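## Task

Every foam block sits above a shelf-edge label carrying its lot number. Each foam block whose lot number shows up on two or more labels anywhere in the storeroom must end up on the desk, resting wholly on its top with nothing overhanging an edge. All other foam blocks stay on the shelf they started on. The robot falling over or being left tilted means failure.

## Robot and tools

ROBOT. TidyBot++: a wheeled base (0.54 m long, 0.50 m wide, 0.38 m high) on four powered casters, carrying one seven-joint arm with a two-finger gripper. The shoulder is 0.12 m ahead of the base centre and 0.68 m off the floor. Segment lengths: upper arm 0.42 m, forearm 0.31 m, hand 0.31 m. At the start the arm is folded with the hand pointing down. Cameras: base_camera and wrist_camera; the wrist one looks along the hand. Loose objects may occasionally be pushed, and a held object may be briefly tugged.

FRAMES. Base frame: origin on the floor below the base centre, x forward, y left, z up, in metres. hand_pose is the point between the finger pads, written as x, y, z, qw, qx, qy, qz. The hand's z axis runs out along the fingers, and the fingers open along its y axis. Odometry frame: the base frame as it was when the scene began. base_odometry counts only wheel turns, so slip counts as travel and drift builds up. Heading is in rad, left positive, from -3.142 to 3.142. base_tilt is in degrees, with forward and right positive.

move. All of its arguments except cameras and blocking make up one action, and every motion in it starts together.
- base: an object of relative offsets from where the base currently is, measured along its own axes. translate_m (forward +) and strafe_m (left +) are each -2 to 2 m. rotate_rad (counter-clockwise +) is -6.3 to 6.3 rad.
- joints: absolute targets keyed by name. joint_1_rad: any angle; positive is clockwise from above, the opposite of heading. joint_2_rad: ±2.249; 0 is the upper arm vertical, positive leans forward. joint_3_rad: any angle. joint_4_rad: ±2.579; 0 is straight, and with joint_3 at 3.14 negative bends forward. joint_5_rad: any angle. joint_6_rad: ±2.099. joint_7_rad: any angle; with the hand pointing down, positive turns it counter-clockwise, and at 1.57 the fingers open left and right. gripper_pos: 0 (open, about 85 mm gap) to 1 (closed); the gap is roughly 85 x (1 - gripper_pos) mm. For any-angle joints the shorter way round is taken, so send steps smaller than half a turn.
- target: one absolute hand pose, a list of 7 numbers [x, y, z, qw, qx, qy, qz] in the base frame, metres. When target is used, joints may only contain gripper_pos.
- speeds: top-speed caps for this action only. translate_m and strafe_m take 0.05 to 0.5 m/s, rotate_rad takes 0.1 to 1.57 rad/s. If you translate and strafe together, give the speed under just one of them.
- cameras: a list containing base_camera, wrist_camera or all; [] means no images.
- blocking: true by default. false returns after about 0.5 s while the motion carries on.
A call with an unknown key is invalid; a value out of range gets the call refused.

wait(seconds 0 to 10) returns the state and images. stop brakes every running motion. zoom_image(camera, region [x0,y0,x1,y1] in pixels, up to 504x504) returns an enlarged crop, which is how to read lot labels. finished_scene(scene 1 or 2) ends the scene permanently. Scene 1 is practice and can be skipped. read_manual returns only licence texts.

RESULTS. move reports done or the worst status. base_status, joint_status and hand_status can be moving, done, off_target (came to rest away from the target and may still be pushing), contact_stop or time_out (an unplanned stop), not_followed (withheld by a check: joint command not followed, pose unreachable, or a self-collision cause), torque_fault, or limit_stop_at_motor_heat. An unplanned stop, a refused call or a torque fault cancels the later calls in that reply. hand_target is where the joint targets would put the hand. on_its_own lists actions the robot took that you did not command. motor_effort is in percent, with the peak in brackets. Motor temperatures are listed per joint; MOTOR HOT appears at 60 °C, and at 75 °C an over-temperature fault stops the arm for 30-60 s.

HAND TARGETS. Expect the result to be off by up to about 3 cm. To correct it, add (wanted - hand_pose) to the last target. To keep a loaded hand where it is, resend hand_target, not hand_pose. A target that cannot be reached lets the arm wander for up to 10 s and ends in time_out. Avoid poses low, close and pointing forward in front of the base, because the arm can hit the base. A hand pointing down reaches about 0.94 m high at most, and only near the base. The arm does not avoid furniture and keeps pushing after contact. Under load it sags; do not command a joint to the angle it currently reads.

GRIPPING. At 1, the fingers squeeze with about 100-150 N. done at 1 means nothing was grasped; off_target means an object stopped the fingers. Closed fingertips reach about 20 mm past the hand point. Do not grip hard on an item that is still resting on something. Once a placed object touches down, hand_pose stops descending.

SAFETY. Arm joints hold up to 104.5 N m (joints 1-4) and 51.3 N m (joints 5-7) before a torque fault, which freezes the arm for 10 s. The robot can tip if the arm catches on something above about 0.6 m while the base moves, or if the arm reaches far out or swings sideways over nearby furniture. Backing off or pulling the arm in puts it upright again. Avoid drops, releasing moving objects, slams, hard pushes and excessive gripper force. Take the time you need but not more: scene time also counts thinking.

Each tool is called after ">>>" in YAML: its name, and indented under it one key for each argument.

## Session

>>> move:
  joints: {"joint_1_rad": 0.0, "joint_2_rad": -0.306, "joint_4_rad": -2.52, "joint_6_rad": 0.6}
  cameras: ["base_camera", "wrist_camera"]

Scene clock: 2.07 s.
Motor temperatures (°C): [37 35 30 37 40 37 42]
move: done
base_odometry: x=+0.000 y=+0.000 heading=+0.000
base_tilt: forward=-0.4 right=+0.6
base_status: not commanded
joint_positions: joint_1_rad=-0.019 joint_2_rad=-0.324 joint_3_rad=+3.113 joint_4_rad=-2.521 joint_5_rad=-0.004 joint_6_rad=+0.544 joint_7_rad=+1.592 gripper_pos=+0.000
joint_status: all done
motor_effort: joint_1_rad=+0(2) joint_2_rad=-7(8) joint_3_rad=+1(1) joint_4_rad=+18(20) joint_5_rad=+1(1) joint_6_rad=+8(9) joint_7_rad=+0(1)
hand_pose: x=+0.5490 y=+0.0224 z=+0.8708 quat_wxyz=(-0.006, +0.735, +0.026, +0.678) (m; base frame)
hand_target: x=+0.5543 y=+0.0143 z=+0.8809 quat_wxyz=(+0.001, +0.722, +0.018, +0.692) (m; base frame)
hand_status: not commanded
pictures: base_camera, wrist_camera
Images, in order (width x height): base_camera 644x364, wrist_camera 644x476.

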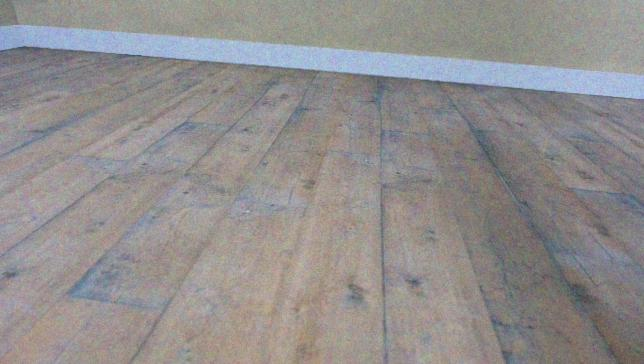

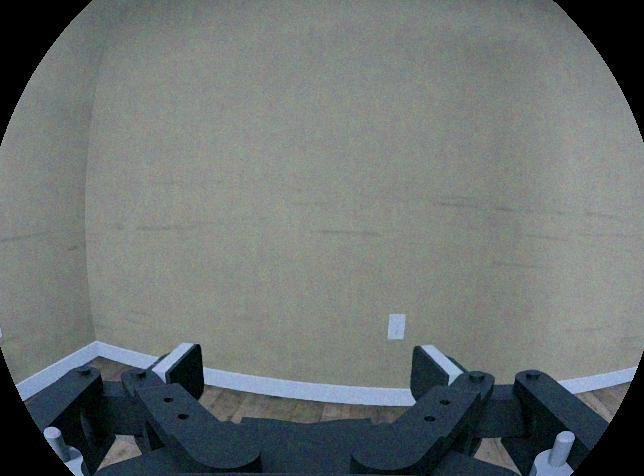

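>>> move:
  base: {"rotate_rad": 1.5708}
  cameras: ["base_camera", "wrist_camera"]

Scene clock: 4.57 s.
Motor temperatures (°C): [37 35 30 37 40 37 42]
move: done
base_odometry: x=+0.000 y=+0.000 heading=+1.570
base_tilt: forward=-0.3 right=+0.6
base_status: done
joint_positions: joint_1_rad=-0.014 joint_2_rad=-0.323 joint_3_rad=+3.113 joint_4_rad=-2.521 joint_5_rad=-0.004 joint_6_rad=+0.545 joint_7_rad=+1.592 gripper_pos=+0.000
joint_status: not commanded
motor_effort: joint_1_rad=+0(2) joint_2_rad=-7(8) joint_3_rad=+1(2) joint_4_rad=+19(20) joint_5_rad=+1(1) joint_6_rad=+9(9) joint_7_rad=-1(1)
hand_pose: x=+0.5495 y=+0.0204 z=+0.8702 quat_wxyz=(-0.004, +0.736, +0.024, +0.677) (m; base frame)
hand_target: x=+0.5543 y=+0.0143 z=+0.8809 quat_wxyz=(+0.001, +0.722, +0.018, +0.692) (m; base frame)
hand_status: not commanded
pictures: base_camera, wrist_camera
Images, in order (width x height): base_camera 644x364, wrist_camera 644x476.

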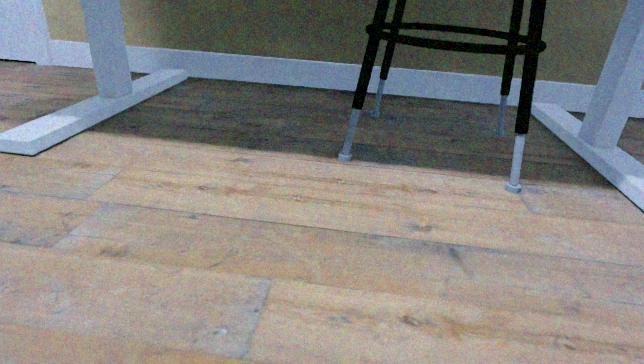

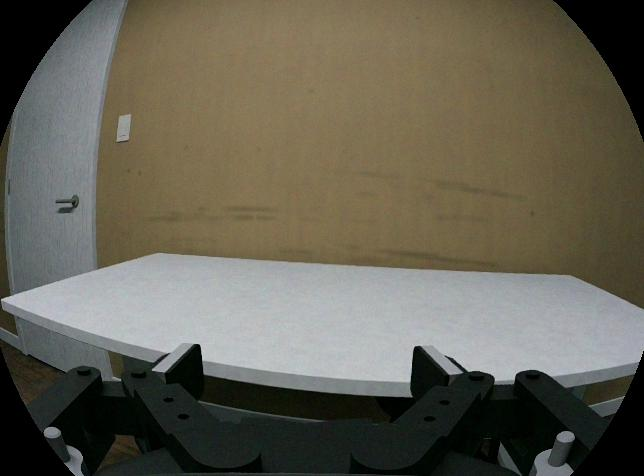

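>>> move:
  base: {"rotate_rad": 1.57}

Scene clock: 8.67 s.
Motor temperatures (°C): [37 35 30 37 40 37 42]
move: done
base_odometry: x=+0.000 y=+0.000 heading=+3.139
base_tilt: forward=-0.4 right=+0.6
base_status: done
joint_positions: joint_1_rad=-0.013 joint_2_rad=-0.322 joint_3_rad=+3.112 joint_4_rad=-2.521 joint_5_rad=-0.004 joint_6_rad=+0.545 joint_7_rad=+1.592 gripper_pos=+0.000
joint_status: not commanded
motor_effort: joint_1_rad=+0(2) joint_2_rad=-7(8) joint_3_rad=+1(2) joint_4_rad=+19(20) joint_5_rad=+1(1) joint_6_rad=+8(10) joint_7_rad=+0(1)
hand_pose: x=+0.5496 y=+0.0197 z=+0.8701 quat_wxyz=(-0.004, +0.736, +0.023, +0.677) (m; base frame)
hand_target: x=+0.5543 y=+0.0143 z=+0.8809 quat_wxyz=(+0.001, +0.722, +0.018, +0.692) (m; base frame)
hand_status: not commanded
pictures: base_camera, wrist_camera
Images, in order (width x height): base_camera 644x364, wrist_camera 644x476.

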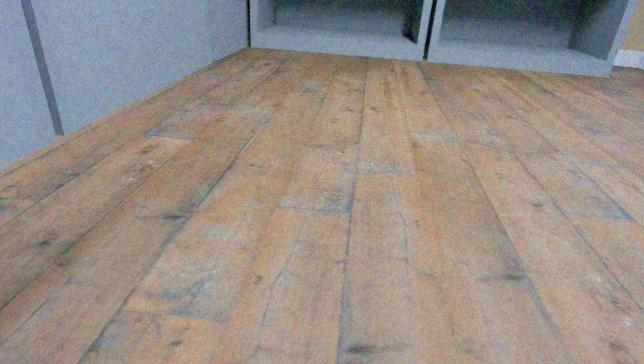

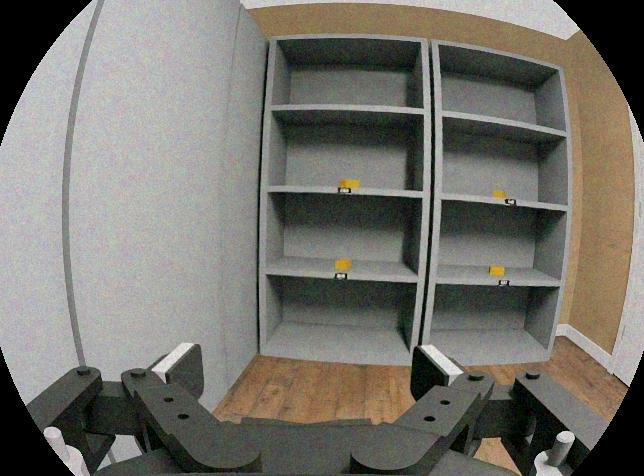

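>>> zoom_image:
  camera: "wrist_camera"
  region: [320, 170, 370, 200]

>>> zoom_image:
  camera: "wrist_camera"
  region: [320, 255, 370, 285]

>>> zoom_image:
  camera: "wrist_camera"
  region: [480, 180, 530, 210]

>>> zoom_image:
  camera: "wrist_camera"
  region: [480, 260, 530, 290]

Scaled by 10.080.

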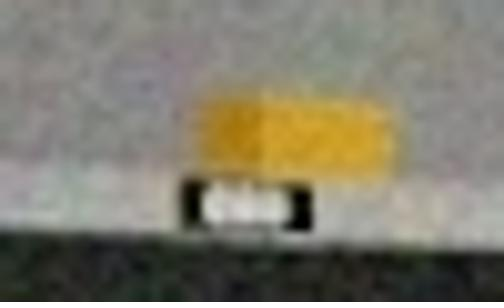

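Scaled by 10.080.

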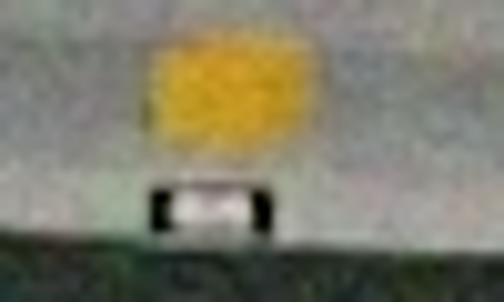

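Scaled by 10.080.

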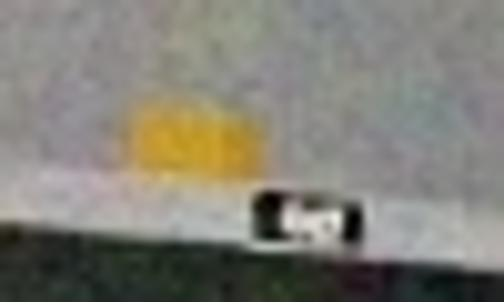

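Scaled by 10.080.

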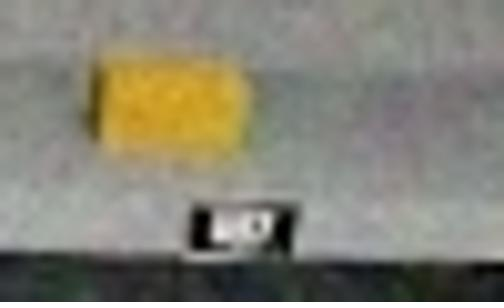

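>>> move:
  base: {"rotate_rad": 1.2}

Scene clock: 11.27 s.
Motor temperatures (°C): [37 35 30 37 40 37 42]
move: done
base_odometry: x=+0.000 y=+0.000 heading=-1.945
base_tilt: forward=-0.4 right=+0.6
base_status: done
joint_positions: joint_1_rad=-0.012 joint_2_rad=-0.322 joint_3_rad=+3.112 joint_4_rad=-2.521 joint_5_rad=-0.004 joint_6_rad=+0.545 joint_7_rad=+1.592 gripper_pos=+0.000
joint_status: not commanded
motor_effort: joint_1_rad=-1(2) joint_2_rad=-7(8) joint_3_rad=+1(2) joint_4_rad=+19(20) joint_5_rad=+1(1) joint_6_rad=+9(9) joint_7_rad=+0(1)
hand_pose: x=+0.5496 y=+0.0193 z=+0.8701 quat_wxyz=(-0.003, +0.736, +0.023, +0.677) (m; base frame)
hand_target: x=+0.5543 y=+0.0143 z=+0.8809 quat_wxyz=(+0.001, +0.722, +0.018, +0.692) (m; base frame)
hand_status: not commanded
pictures: base_camera, wrist_camera
Images, in order (width x height): base_camera 644x364, wrist_camera 644x476.

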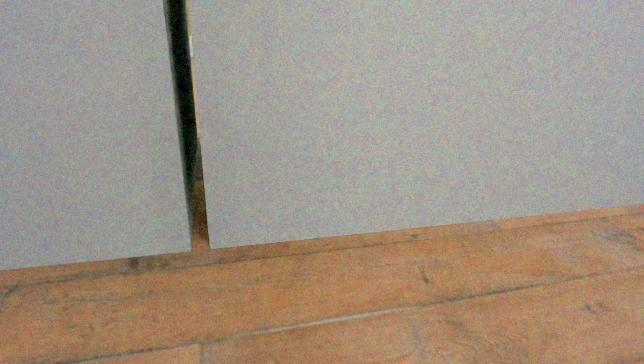

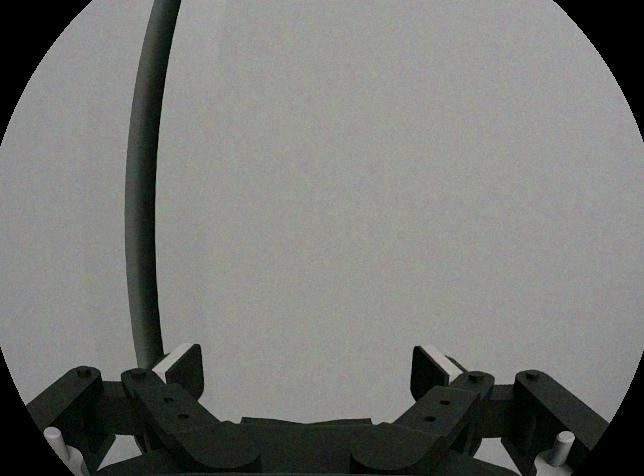

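>>> move:
  base: {"rotate_rad": 1.2}

Scene clock: 13.57 s.
Motor temperatures (°C): [37 35 30 37 40 37 42]
move: done
base_odometry: x=+0.000 y=+0.000 heading=-0.745
base_tilt: forward=-0.3 right=+0.6
base_status: done
joint_positions: joint_1_rad=-0.011 joint_2_rad=-0.322 joint_3_rad=+3.112 joint_4_rad=-2.521 joint_5_rad=-0.004 joint_6_rad=+0.545 joint_7_rad=+1.592 gripper_pos=+0.000
joint_status: not commanded
motor_effort: joint_1_rad=+0(2) joint_2_rad=-7(8) joint_3_rad=+1(2) joint_4_rad=+19(20) joint_5_rad=+1(1) joint_6_rad=+8(9) joint_7_rad=+0(1)
hand_pose: x=+0.5496 y=+0.0191 z=+0.8702 quat_wxyz=(-0.003, +0.736, +0.023, +0.677) (m; base frame)
hand_target: x=+0.5543 y=+0.0143 z=+0.8809 quat_wxyz=(+0.001, +0.722, +0.018, +0.692) (m; base frame)
hand_status: not commanded
pictures: base_camera, wrist_camera
Images, in order (width x height): base_camera 644x364, wrist_camera 644x476.

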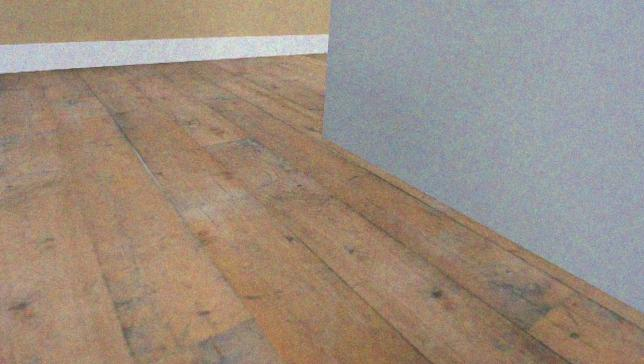

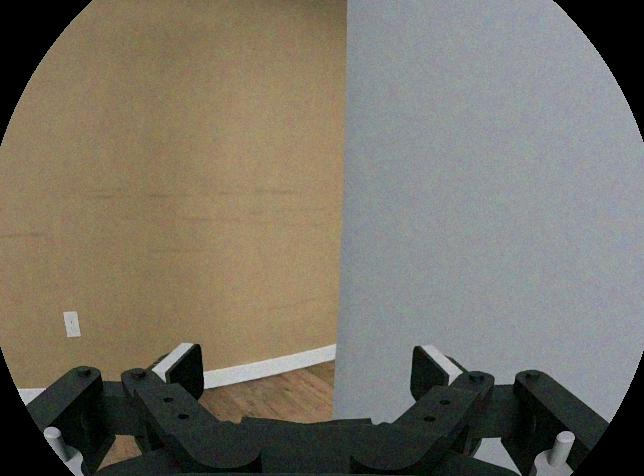

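>>> move:
  base: {"translate_m": 0.93, "strafe_m": 1.0, "rotate_rad": -0.826}

Scene clock: 18.67 s.
Motor temperatures (°C): [37 35 30 37 40 37 42]
move: done
base_odometry: x=+1.362 y=+0.104 heading=-1.572
base_tilt: forward=-0.3 right=+0.6
base_status: done
joint_positions: joint_1_rad=-0.010 joint_2_rad=-0.319 joint_3_rad=+3.112 joint_4_rad=-2.521 joint_5_rad=-0.004 joint_6_rad=+0.546 joint_7_rad=+1.592 gripper_pos=+0.000
joint_status: not commanded
motor_effort: joint_1_rad=+0(2) joint_2_rad=-7(9) joint_3_rad=+1(2) joint_4_rad=+19(20) joint_5_rad=+1(1) joint_6_rad=+9(9) joint_7_rad=+0(1)
hand_pose: x=+0.5502 y=+0.0188 z=+0.8693 quat_wxyz=(-0.003, +0.736, +0.023, +0.677) (m; base frame)
hand_target: x=+0.5543 y=+0.0143 z=+0.8809 quat_wxyz=(+0.001, +0.722, +0.018, +0.692) (m; base frame)
hand_status: not commanded
pictures: base_camera, wrist_camera
Images, in order (width x height): base_camera 644x364, wrist_camera 644x476.

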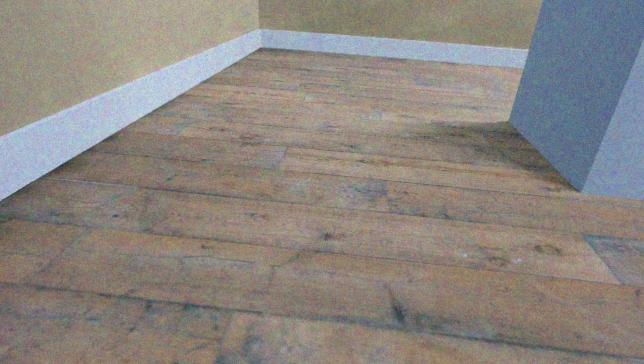

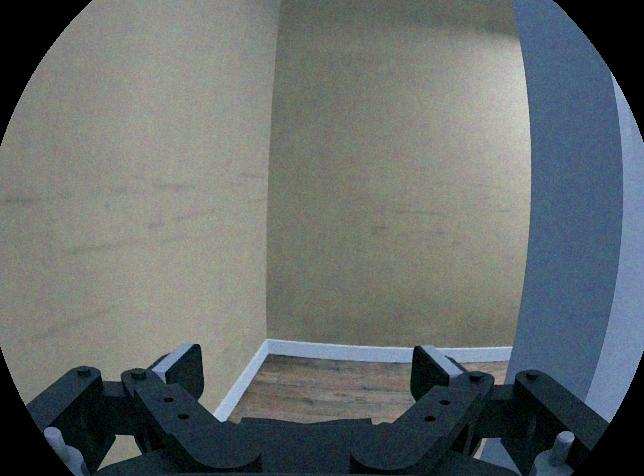

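>>> move:
  base: {"translate_m": 1.8, "strafe_m": -0.18, "rotate_rad": -0.11}
  cameras: ["base_camera"]

>>> move:
  base: {"rotate_rad": -2.1}

Scene clock: 24.33 s.
Motor temperatures (°C): [37 35 30 37 40 37 42]
move: done
base_odometry: x=+1.179 y=-1.696 heading=-1.683
base_tilt: forward=-0.3 right=+0.6
base_status: done
joint_positions: joint_1_rad=-0.009 joint_2_rad=-0.316 joint_3_rad=+3.112 joint_4_rad=-2.521 joint_5_rad=-0.004 joint_6_rad=+0.548 joint_7_rad=+1.592 gripper_pos=+0.000
joint_status: not commanded
motor_effort: joint_1_rad=+0(2) joint_2_rad=-6(10) joint_3_rad=+1(2) joint_4_rad=+19(21) joint_5_rad=+1(1) joint_6_rad=+8(10) joint_7_rad=+0(1)
hand_pose: x=+0.5510 y=+0.0183 z=+0.8682 quat_wxyz=(-0.002, +0.737, +0.022, +0.676) (m; base frame)
hand_target: x=+0.5543 y=+0.0143 z=+0.8809 quat_wxyz=(+0.001, +0.722, +0.018, +0.692) (m; base frame)
hand_status: not commanded
pictures: base_camera
Images, in order (width x height): base_camera 644x364.

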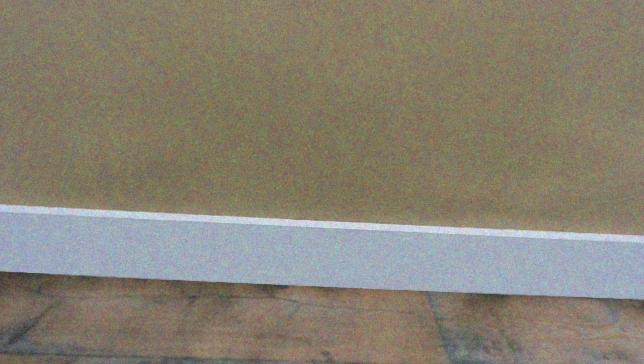

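Scene clock: 26.97 s.
Motor temperatures (°C): [37 35 30 37 40 37 42]
move: done
base_odometry: x=+1.179 y=-1.696 heading=+2.501
base_tilt: forward=-0.3 right=+0.6
base_status: done
joint_positions: joint_1_rad=-0.009 joint_2_rad=-0.316 joint_3_rad=+3.112 joint_4_rad=-2.521 joint_5_rad=-0.004 joint_6_rad=+0.548 joint_7_rad=+1.592 gripper_pos=+0.000
joint_status: not commanded
motor_effort: joint_1_rad=+0(1) joint_2_rad=-8(9) joint_3_rad=+1(2) joint_4_rad=+19(20) joint_5_rad=+1(1) joint_6_rad=+9(10) joint_7_rad=+0(1)
hand_pose: x=+0.5510 y=+0.0182 z=+0.8683 quat_wxyz=(-0.002, +0.737, +0.022, +0.676) (m; base frame)
hand_target: x=+0.5543 y=+0.0143 z=+0.8809 quat_wxyz=(+0.001, +0.722, +0.018, +0.692) (m; base frame)
hand_status: not commanded
pictures: base_camera, wrist_camera
Images, in order (width x height): base_camera 644x364, wrist_camera 644x476.

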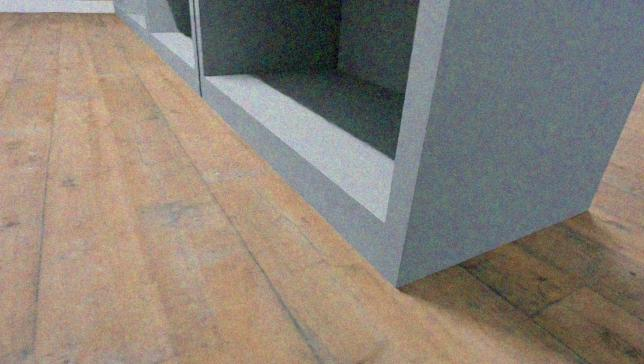

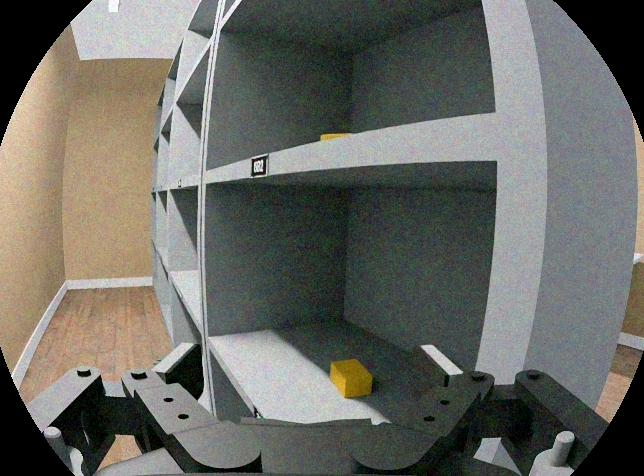

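>>> zoom_image:
  camera: "wrist_camera"
  region: [235, 145, 295, 190]

>>> zoom_image:
  camera: "wrist_camera"
  region: [235, 385, 295, 430]

>>> zoom_image:
  camera: "wrist_camera"
  region: [150, 150, 220, 300]

Scaled by 8.400.

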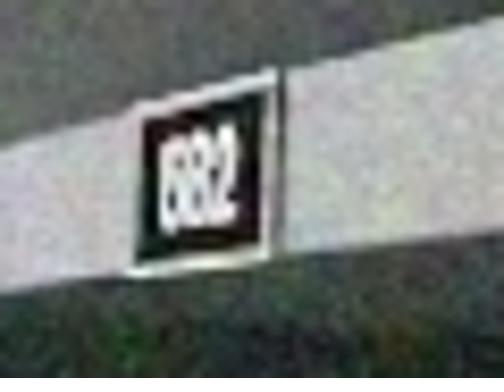

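Scaled by 8.400.

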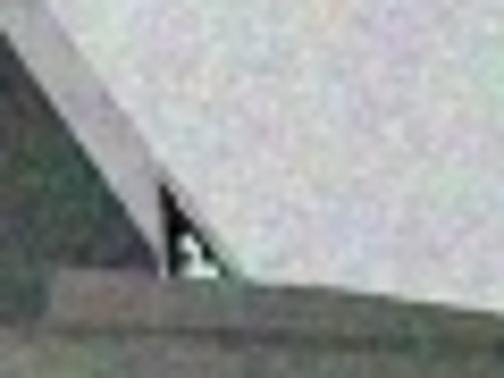

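Scaled by 3.360.

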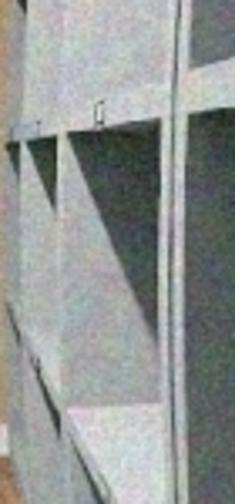

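>>> move:
  base: {"translate_m": 0.212, "strafe_m": 0.227, "rotate_rad": 0.55}
  joints: {"joint_1_rad": 0.6, "joint_3_rad": 3.14, "joint_6_rad": 0.15}

Scene clock: 31.73 s.
Motor temperatures (°C): [37 35 30 37 40 37 42]
move: done
base_odometry: x=+0.874 y=-1.751 heading=+3.052
base_tilt: forward=-0.3 right=+0.6
base_status: done
joint_positions: joint_1_rad=+0.582 joint_2_rad=-0.314 joint_3_rad=+3.125 joint_4_rad=-2.521 joint_5_rad=-0.004 joint_6_rad=+0.200 joint_7_rad=+1.592 gripper_pos=+0.000
joint_status: all done
motor_effort: joint_1_rad=-1(2) joint_2_rad=-7(8) joint_3_rad=+1(3) joint_4_rad=+18(20) joint_5_rad=+1(1) joint_6_rad=+8(11) joint_7_rad=+0(1)
hand_pose: x=+0.4614 y=-0.2158 z=+0.7636 quat_wxyz=(+0.157, +0.812, -0.228, +0.514) (m; base frame)
hand_target: x=+0.4493 y=-0.2238 z=+0.7471 quat_wxyz=(+0.156, +0.822, -0.246, +0.489) (m; base frame)
hand_status: not commanded
pictures: base_camera, wrist_camera
Images, in order (width x height): base_camera 644x364, wrist_camera 644x476.

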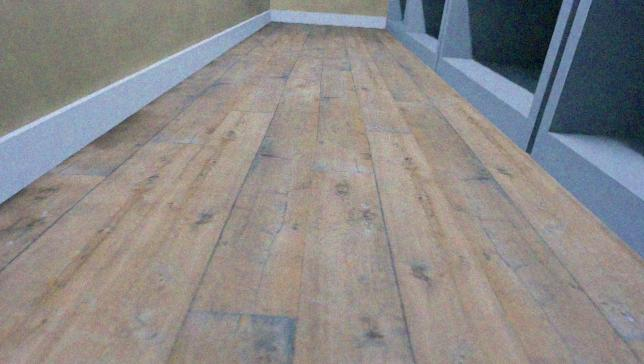

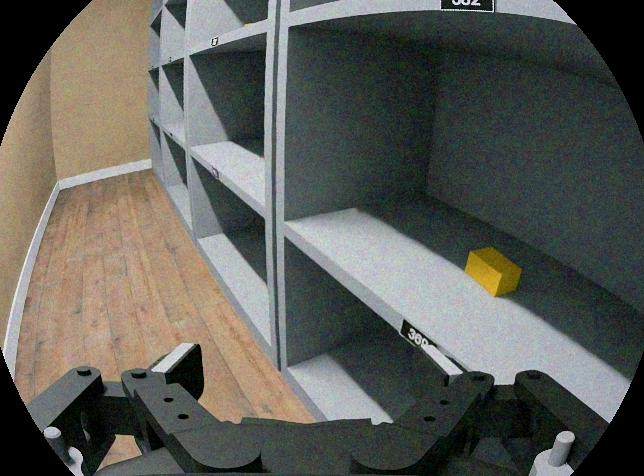

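>>> zoom_image:
  camera: "wrist_camera"
  region: [385, 305, 455, 360]

>>> zoom_image:
  camera: "wrist_camera"
  region: [430, 0, 500, 20]

>>> zoom_image:
  camera: "wrist_camera"
  region: [150, 20, 270, 80]

>>> zoom_image:
  camera: "wrist_camera"
  region: [150, 110, 240, 190]

Scaled by 7.200.

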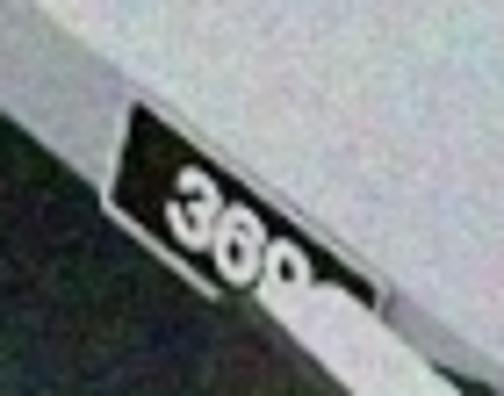

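Scaled by 7.200.

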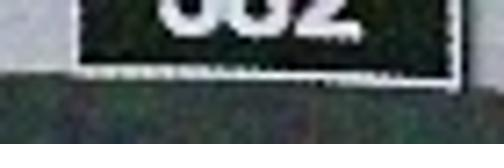

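Scaled by 4.200.

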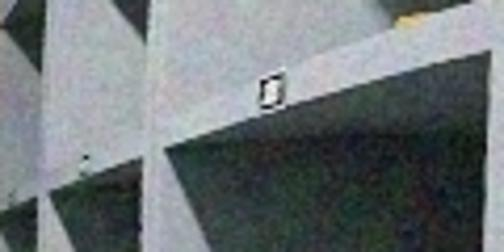

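Scaled by 5.600.

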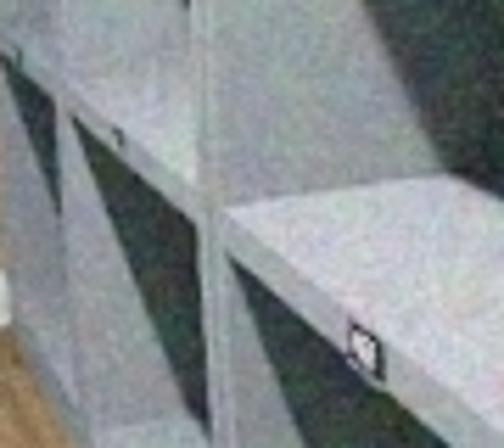

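>>> move:
  base: {"translate_m": 0.75}
  cameras: ["wrist_camera"]

Scene clock: 35.77 s.
Motor temperatures (°C): [37 35 30 37 40 37 42]
move: done
base_odometry: x=+0.126 y=-1.684 heading=+3.053
base_tilt: forward=-0.3 right=+0.6
base_status: done
joint_positions: joint_1_rad=+0.582 joint_2_rad=-0.314 joint_3_rad=+3.126 joint_4_rad=-2.521 joint_5_rad=-0.004 joint_6_rad=+0.196 joint_7_rad=+1.592 gripper_pos=+0.000
joint_status: not commanded
motor_effort: joint_1_rad=+0(1) joint_2_rad=-7(9) joint_3_rad=+0(1) joint_4_rad=+18(20) joint_5_rad=+1(1) joint_6_rad=+8(9) joint_7_rad=+0(1)
hand_pose: x=+0.4607 y=-0.2162 z=+0.7624 quat_wxyz=(+0.157, +0.813, -0.229, +0.512) (m; base frame)
hand_target: x=+0.4493 y=-0.2238 z=+0.7471 quat_wxyz=(+0.156, +0.822, -0.246, +0.489) (m; base frame)
hand_status: not commanded
pictures: wrist_camera
Images, in order (width x height): wrist_camera 644x476.

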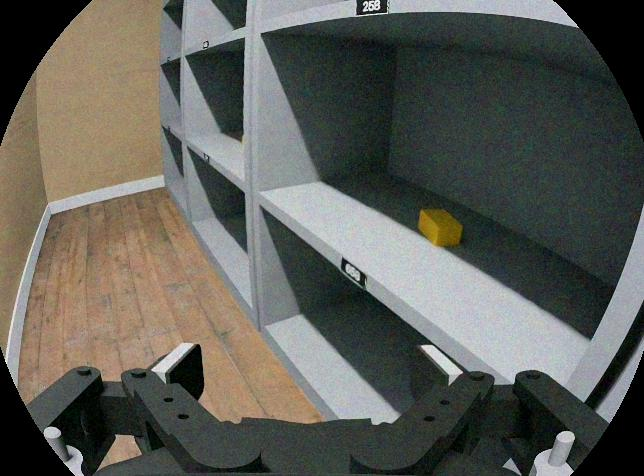

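>>> zoom_image:
  camera: "wrist_camera"
  region: [335, 0, 405, 20]

>>> zoom_image:
  camera: "wrist_camera"
  region: [325, 250, 380, 295]

>>> zoom_image:
  camera: "wrist_camera"
  region: [190, 30, 225, 60]

>>> zoom_image:
  camera: "wrist_camera"
  region: [190, 140, 225, 170]

>>> zoom_image:
  camera: "wrist_camera"
  region: [140, 0, 260, 200]

Scaled by 7.200.

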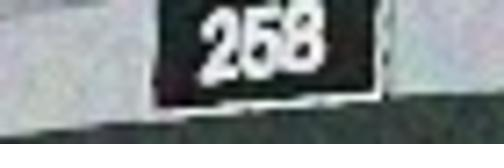

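Scaled by 9.164.

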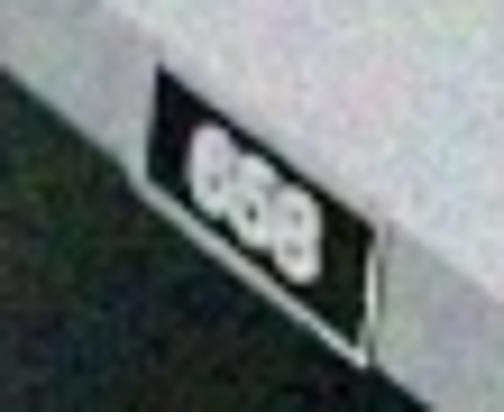

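Scaled by 14.400.

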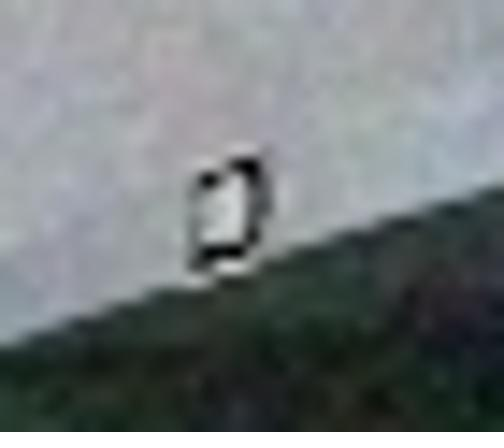

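Scaled by 14.400.

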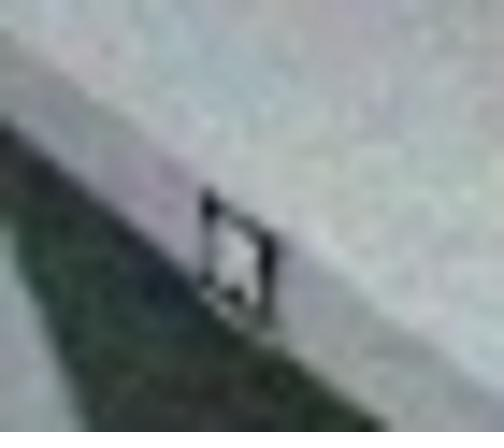

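Scaled by 2.520.

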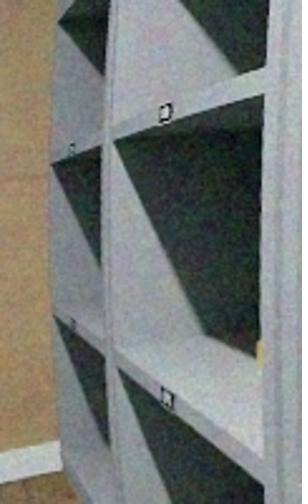

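>>> move:
  base: {"translate_m": 0.27}
  cameras: ["wrist_camera"]

>>> zoom_image:
  camera: "wrist_camera"
  region: [370, 290, 430, 335]

Scene clock: 38.20 s.
Motor temperatures (°C): [37 35 30 37 40 37 42]
move: done
base_odometry: x=-0.143 y=-1.660 heading=+3.053
base_tilt: forward=-0.3 right=+0.6
base_status: done
joint_positions: joint_1_rad=+0.582 joint_2_rad=-0.311 joint_3_rad=+3.127 joint_4_rad=-2.521 joint_5_rad=-0.004 joint_6_rad=+0.195 joint_7_rad=+1.592 gripper_pos=+0.000
joint_status: not commanded
motor_effort: joint_1_rad=-1(1) joint_2_rad=-7(9) joint_3_rad=+1(1) joint_4_rad=+18(20) joint_5_rad=+1(1) joint_6_rad=+8(9) joint_7_rad=+0(1)
hand_pose: x=+0.4605 y=-0.2165 z=+0.7612 quat_wxyz=(+0.156, +0.814, -0.229, +0.511) (m; base frame)
hand_target: x=+0.4493 y=-0.2238 z=+0.7471 quat_wxyz=(+0.156, +0.822, -0.246, +0.489) (m; base frame)
hand_status: not commanded
pictures: wrist_camera
Images, in order (width x height): wrist_camera 644x476.

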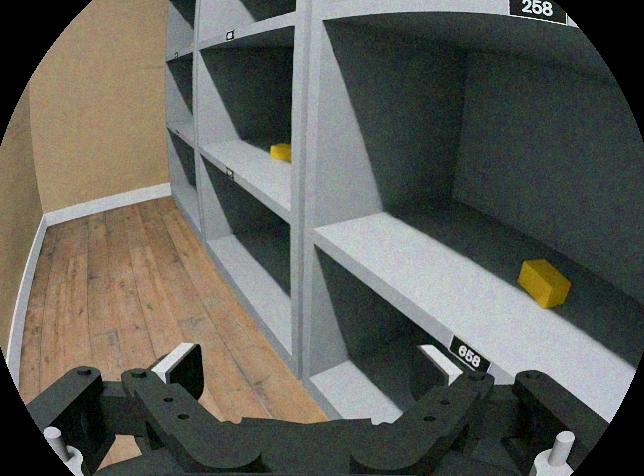

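Scaled by 8.400.

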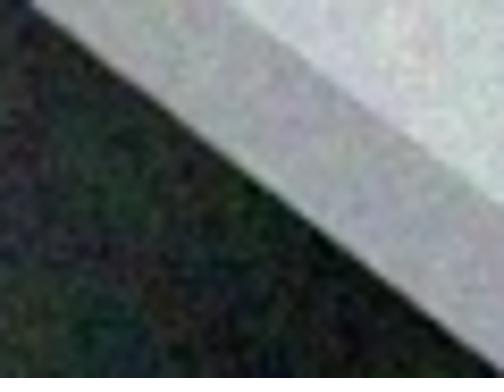

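>>> zoom_image:
  camera: "wrist_camera"
  region: [440, 325, 500, 380]

>>> zoom_image:
  camera: "wrist_camera"
  region: [500, 0, 570, 25]

>>> move:
  base: {"translate_m": 0.9}
  cameras: ["wrist_camera"]

Scaled by 8.400.

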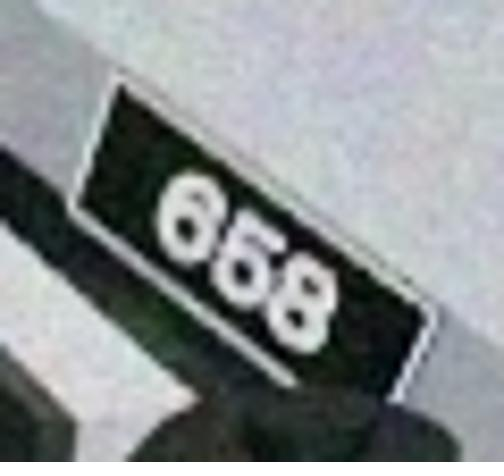

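Scaled by 7.200.

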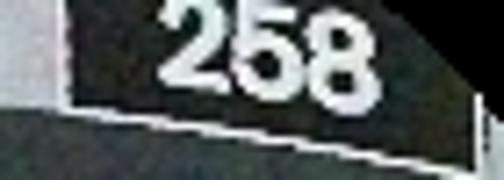

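Scene clock: 41.97 s.
Motor temperatures (°C): [37 35 30 37 40 37 42]
move: done
base_odometry: x=-1.039 y=-1.581 heading=+3.053
base_tilt: forward=-0.3 right=+0.6
base_status: done
joint_positions: joint_1_rad=+0.583 joint_2_rad=-0.311 joint_3_rad=+3.128 joint_4_rad=-2.521 joint_5_rad=-0.004 joint_6_rad=+0.195 joint_7_rad=+1.592 gripper_pos=+0.000
joint_status: not commanded
motor_effort: joint_1_rad=+0(1) joint_2_rad=-7(9) joint_3_rad=+1(1) joint_4_rad=+18(20) joint_5_rad=+1(1) joint_6_rad=+8(9) joint_7_rad=+0(1)
hand_pose: x=+0.4603 y=-0.2167 z=+0.7609 quat_wxyz=(+0.156, +0.814, -0.230, +0.510) (m; base frame)
hand_target: x=+0.4493 y=-0.2238 z=+0.7471 quat_wxyz=(+0.156, +0.822, -0.246, +0.489) (m; base frame)
hand_status: not commanded
pictures: wrist_camera
Images, in order (width x height): wrist_camera 644x476.

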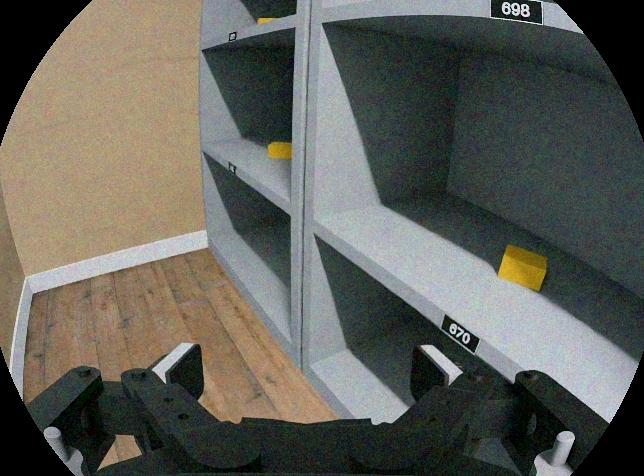

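>>> zoom_image:
  camera: "wrist_camera"
  region: [485, 0, 555, 30]

>>> zoom_image:
  camera: "wrist_camera"
  region: [430, 305, 490, 360]

>>> move:
  base: {"translate_m": 0.95}
  cameras: ["wrist_camera"]

Scaled by 7.200.

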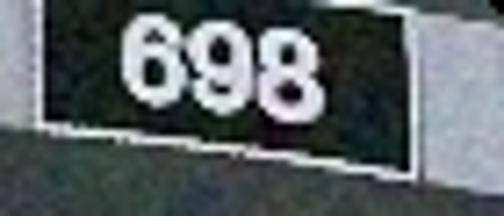

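Scaled by 8.400.

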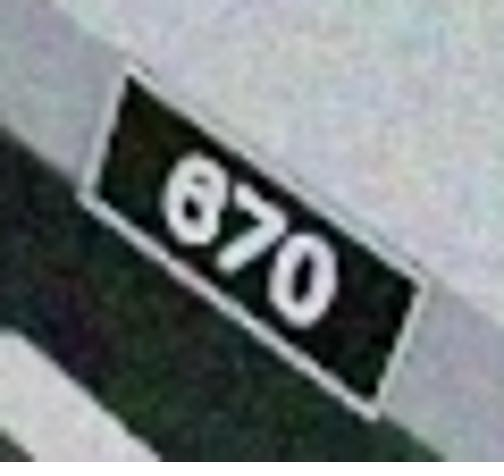

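Scene clock: 45.47 s.
Motor temperatures (°C): [37 35 30 37 40 37 42]
move: done
base_odometry: x=-1.985 y=-1.498 heading=+3.054
base_tilt: forward=-0.3 right=+0.6
base_status: done
joint_positions: joint_1_rad=+0.583 joint_2_rad=-0.311 joint_3_rad=+3.128 joint_4_rad=-2.521 joint_5_rad=-0.004 joint_6_rad=+0.194 joint_7_rad=+1.592 gripper_pos=+0.000
joint_status: not commanded
motor_effort: joint_1_rad=+0(1) joint_2_rad=-7(9) joint_3_rad=+1(1) joint_4_rad=+18(20) joint_5_rad=+1(1) joint_6_rad=+8(9) joint_7_rad=-1(1)
hand_pose: x=+0.4601 y=-0.2169 z=+0.7607 quat_wxyz=(+0.156, +0.814, -0.230, +0.510) (m; base frame)
hand_target: x=+0.4493 y=-0.2238 z=+0.7471 quat_wxyz=(+0.156, +0.822, -0.246, +0.489) (m; base frame)
hand_status: not commanded
pictures: wrist_camera
Images, in order (width x height): wrist_camera 644x476.

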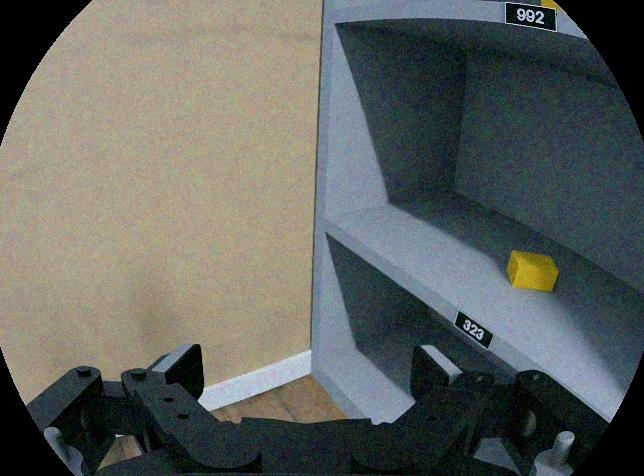

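>>> zoom_image:
  camera: "wrist_camera"
  region: [495, 0, 565, 35]

>>> zoom_image:
  camera: "wrist_camera"
  region: [445, 300, 505, 355]

Scaled by 7.200.

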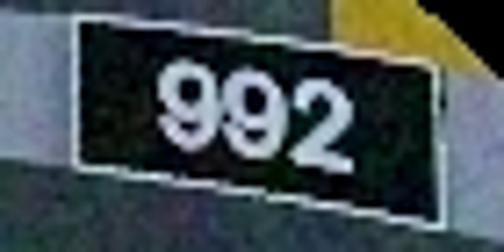

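Scaled by 8.400.

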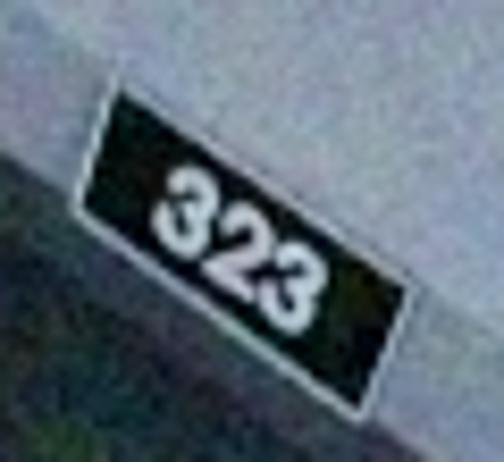

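>>> move:
  base: {"translate_m": -2.0}
  cameras: []

>>> move:
  base: {"translate_m": -1.05}

Scene clock: 52.17 s.
Motor temperatures (°C): [37 35 30 37 40 37 42]
move: done
base_odometry: x=+0.007 y=-1.674 heading=+3.053
base_tilt: forward=-0.4 right=+0.6
base_status: done
joint_positions: joint_1_rad=+0.584 joint_2_rad=-0.309 joint_3_rad=+3.130 joint_4_rad=-2.521 joint_5_rad=-0.004 joint_6_rad=+0.192 joint_7_rad=+1.592 gripper_pos=+0.000
joint_status: not commanded
motor_effort: joint_1_rad=+0(2) joint_2_rad=-7(9) joint_3_rad=+1(2) joint_4_rad=+18(20) joint_5_rad=+1(1) joint_6_rad=+8(9) joint_7_rad=+0(1)
hand_pose: x=+0.4594 y=-0.2180 z=+0.7596 quat_wxyz=(+0.156, +0.814, -0.232, +0.509) (m; base frame)
hand_target: x=+0.4493 y=-0.2238 z=+0.7471 quat_wxyz=(+0.156, +0.822, -0.246, +0.489) (m; base frame)
hand_status: not commanded
pictures: none
No camera images: "cameras" was empty.

Scene clock: 55.63 s.
Motor temperatures (°C): [37 35 30 37 40 37 42]
move: done
base_odometry: x=+1.053 y=-1.766 heading=+3.053
base_tilt: forward=-0.3 right=+0.6
base_status: done
joint_positions: joint_1_rad=+0.584 joint_2_rad=-0.309 joint_3_rad=+3.130 joint_4_rad=-2.521 joint_5_rad=-0.004 joint_6_rad=+0.192 joint_7_rad=+1.592 gripper_pos=+0.000
joint_status: not commanded
motor_effort: joint_1_rad=+0(1) joint_2_rad=-7(9) joint_3_rad=+0(2) joint_4_rad=+19(20) joint_5_rad=+1(1) joint_6_rad=+8(9) joint_7_rad=+0(1)
hand_pose: x=+0.4594 y=-0.2179 z=+0.7595 quat_wxyz=(+0.156, +0.814, -0.232, +0.509) (m; base frame)
hand_target: x=+0.4493 y=-0.2238 z=+0.7471 quat_wxyz=(+0.156, +0.822, -0.246, +0.489) (m; base frame)
hand_status: not commanded
pictures: base_camera, wrist_camera
Images, in order (width x height): base_camera 644x364, wrist_camera 644x476.

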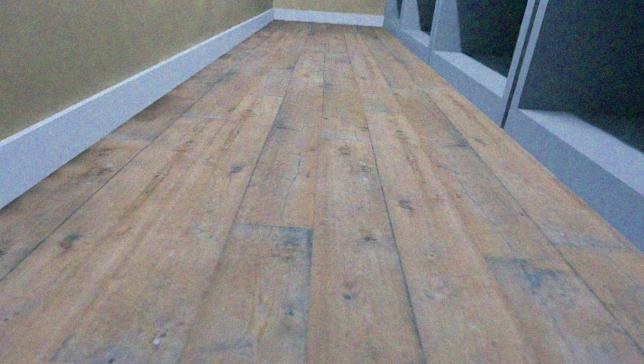

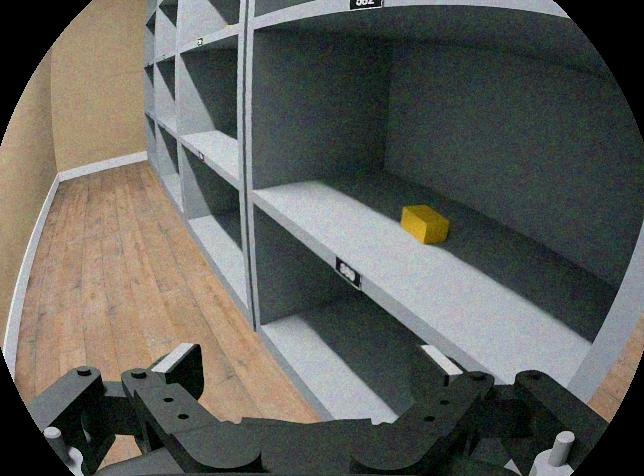

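>>> zoom_image:
  camera: "wrist_camera"
  region: [325, 248, 375, 293]

>>> zoom_image:
  camera: "wrist_camera"
  region: [340, 0, 400, 15]

Scaled by 10.080.

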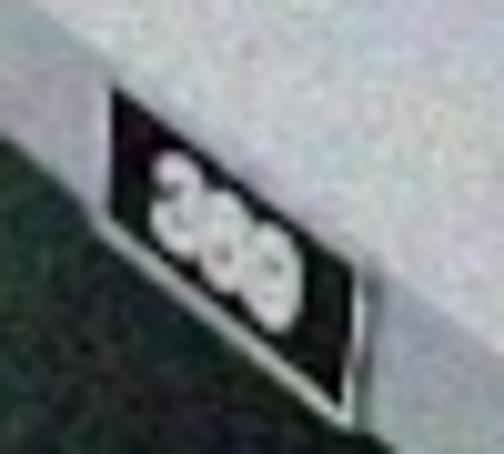

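Scaled by 8.400.

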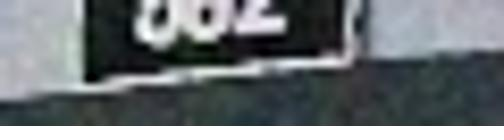

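>>> move:
  base: {"translate_m": -0.35, "rotate_rad": -0.03}
  joints: {"joint_1_rad": -0.019, "joint_6_rad": 0.5}
  cameras: []

>>> move:
  base: {"strafe_m": -1.7}

Scene clock: 58.63 s.
Motor temperatures (°C): [37 35 30 37 40 37 42]
move: done
base_odometry: x=+1.402 y=-1.797 heading=+3.023
base_tilt: forward=-0.3 right=+0.6
base_status: done
joint_positions: joint_1_rad=-0.001 joint_2_rad=-0.312 joint_3_rad=+3.132 joint_4_rad=-2.521 joint_5_rad=-0.004 joint_6_rad=+0.443 joint_7_rad=+1.592 gripper_pos=+0.000
joint_status: all done
motor_effort: joint_1_rad=+0(2) joint_2_rad=-8(10) joint_3_rad=+0(2) joint_4_rad=+19(21) joint_5_rad=+1(1) joint_6_rad=+8(9) joint_7_rad=+0(1)
hand_pose: x=+0.5476 y=+0.0052 z=+0.8342 quat_wxyz=(+0.004, +0.773, +0.010, +0.634) (m; base frame)
hand_target: x=+0.5518 y=+0.0096 z=+0.8501 quat_wxyz=(+0.000, +0.756, +0.014, +0.655) (m; base frame)
hand_status: not commanded
pictures: none
No camera images: "cameras" was empty.

Scene clock: 63.37 s.
Motor temperatures (°C): [37 35 30 37 40 37 42]
move: done
base_odometry: x=+1.604 y=-0.109 heading=+3.022
base_tilt: forward=-0.3 right=+0.6
base_status: done
joint_positions: joint_1_rad=-0.002 joint_2_rad=-0.312 joint_3_rad=+3.133 joint_4_rad=-2.521 joint_5_rad=-0.004 joint_6_rad=+0.445 joint_7_rad=+1.592 gripper_pos=+0.000
joint_status: not commanded
motor_effort: joint_1_rad=+0(1) joint_2_rad=-8(8) joint_3_rad=+0(2) joint_4_rad=+19(20) joint_5_rad=+1(1) joint_6_rad=+9(10) joint_7_rad=+0(1)
hand_pose: x=+0.5477 y=+0.0057 z=+0.8349 quat_wxyz=(+0.004, +0.772, +0.011, +0.635) (m; base frame)
hand_target: x=+0.5518 y=+0.0096 z=+0.8501 quat_wxyz=(+0.000, +0.756, +0.014, +0.655) (m; base frame)
hand_status: not commanded
pictures: base_camera, wrist_camera
Images, in order (width x height): base_camera 644x364, wrist_camera 644x476.

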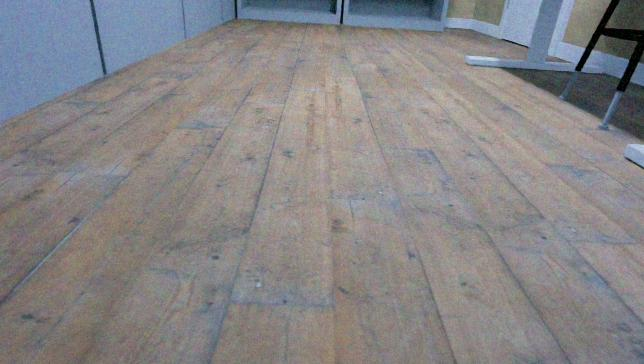

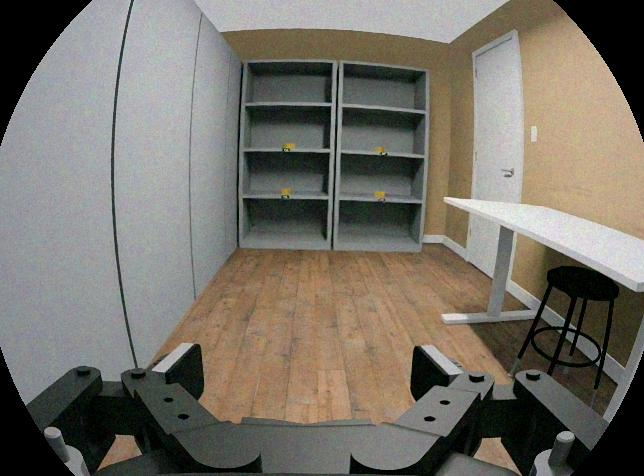

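>>> move:
  base: {"translate_m": 2.0, "strafe_m": 0.03}

Scene clock: 69.47 s.
Motor temperatures (°C): [37 35 30 37 40 37 42]
move: done
base_odometry: x=-0.386 y=+0.100 heading=+3.021
base_tilt: forward=-0.3 right=+0.6
base_status: done
joint_positions: joint_1_rad=-0.002 joint_2_rad=-0.311 joint_3_rad=+3.133 joint_4_rad=-2.521 joint_5_rad=-0.004 joint_6_rad=+0.448 joint_7_rad=+1.592 gripper_pos=+0.000
joint_status: not commanded
motor_effort: joint_1_rad=-1(1) joint_2_rad=-8(9) joint_3_rad=+1(1) joint_4_rad=+19(20) joint_5_rad=+1(1) joint_6_rad=+8(9) joint_7_rad=+0(1)
hand_pose: x=+0.5479 y=+0.0057 z=+0.8356 quat_wxyz=(+0.004, +0.771, +0.011, +0.636) (m; base frame)
hand_target: x=+0.5518 y=+0.0096 z=+0.8501 quat_wxyz=(+0.000, +0.756, +0.014, +0.655) (m; base frame)
hand_status: not commanded
pictures: base_camera, wrist_camera
Images, in order (width x height): base_camera 644x364, wrist_camera 644x476.

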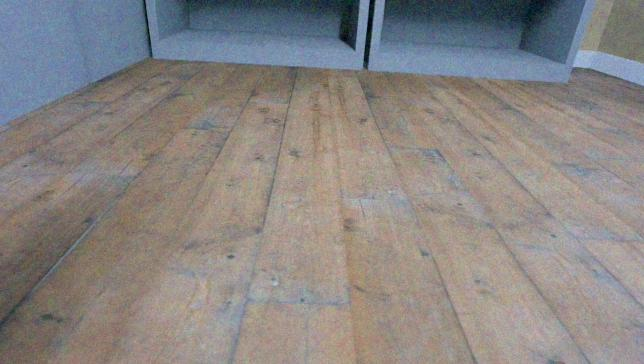

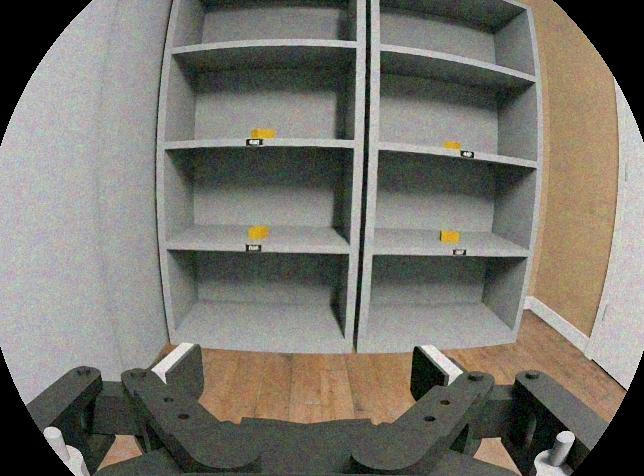

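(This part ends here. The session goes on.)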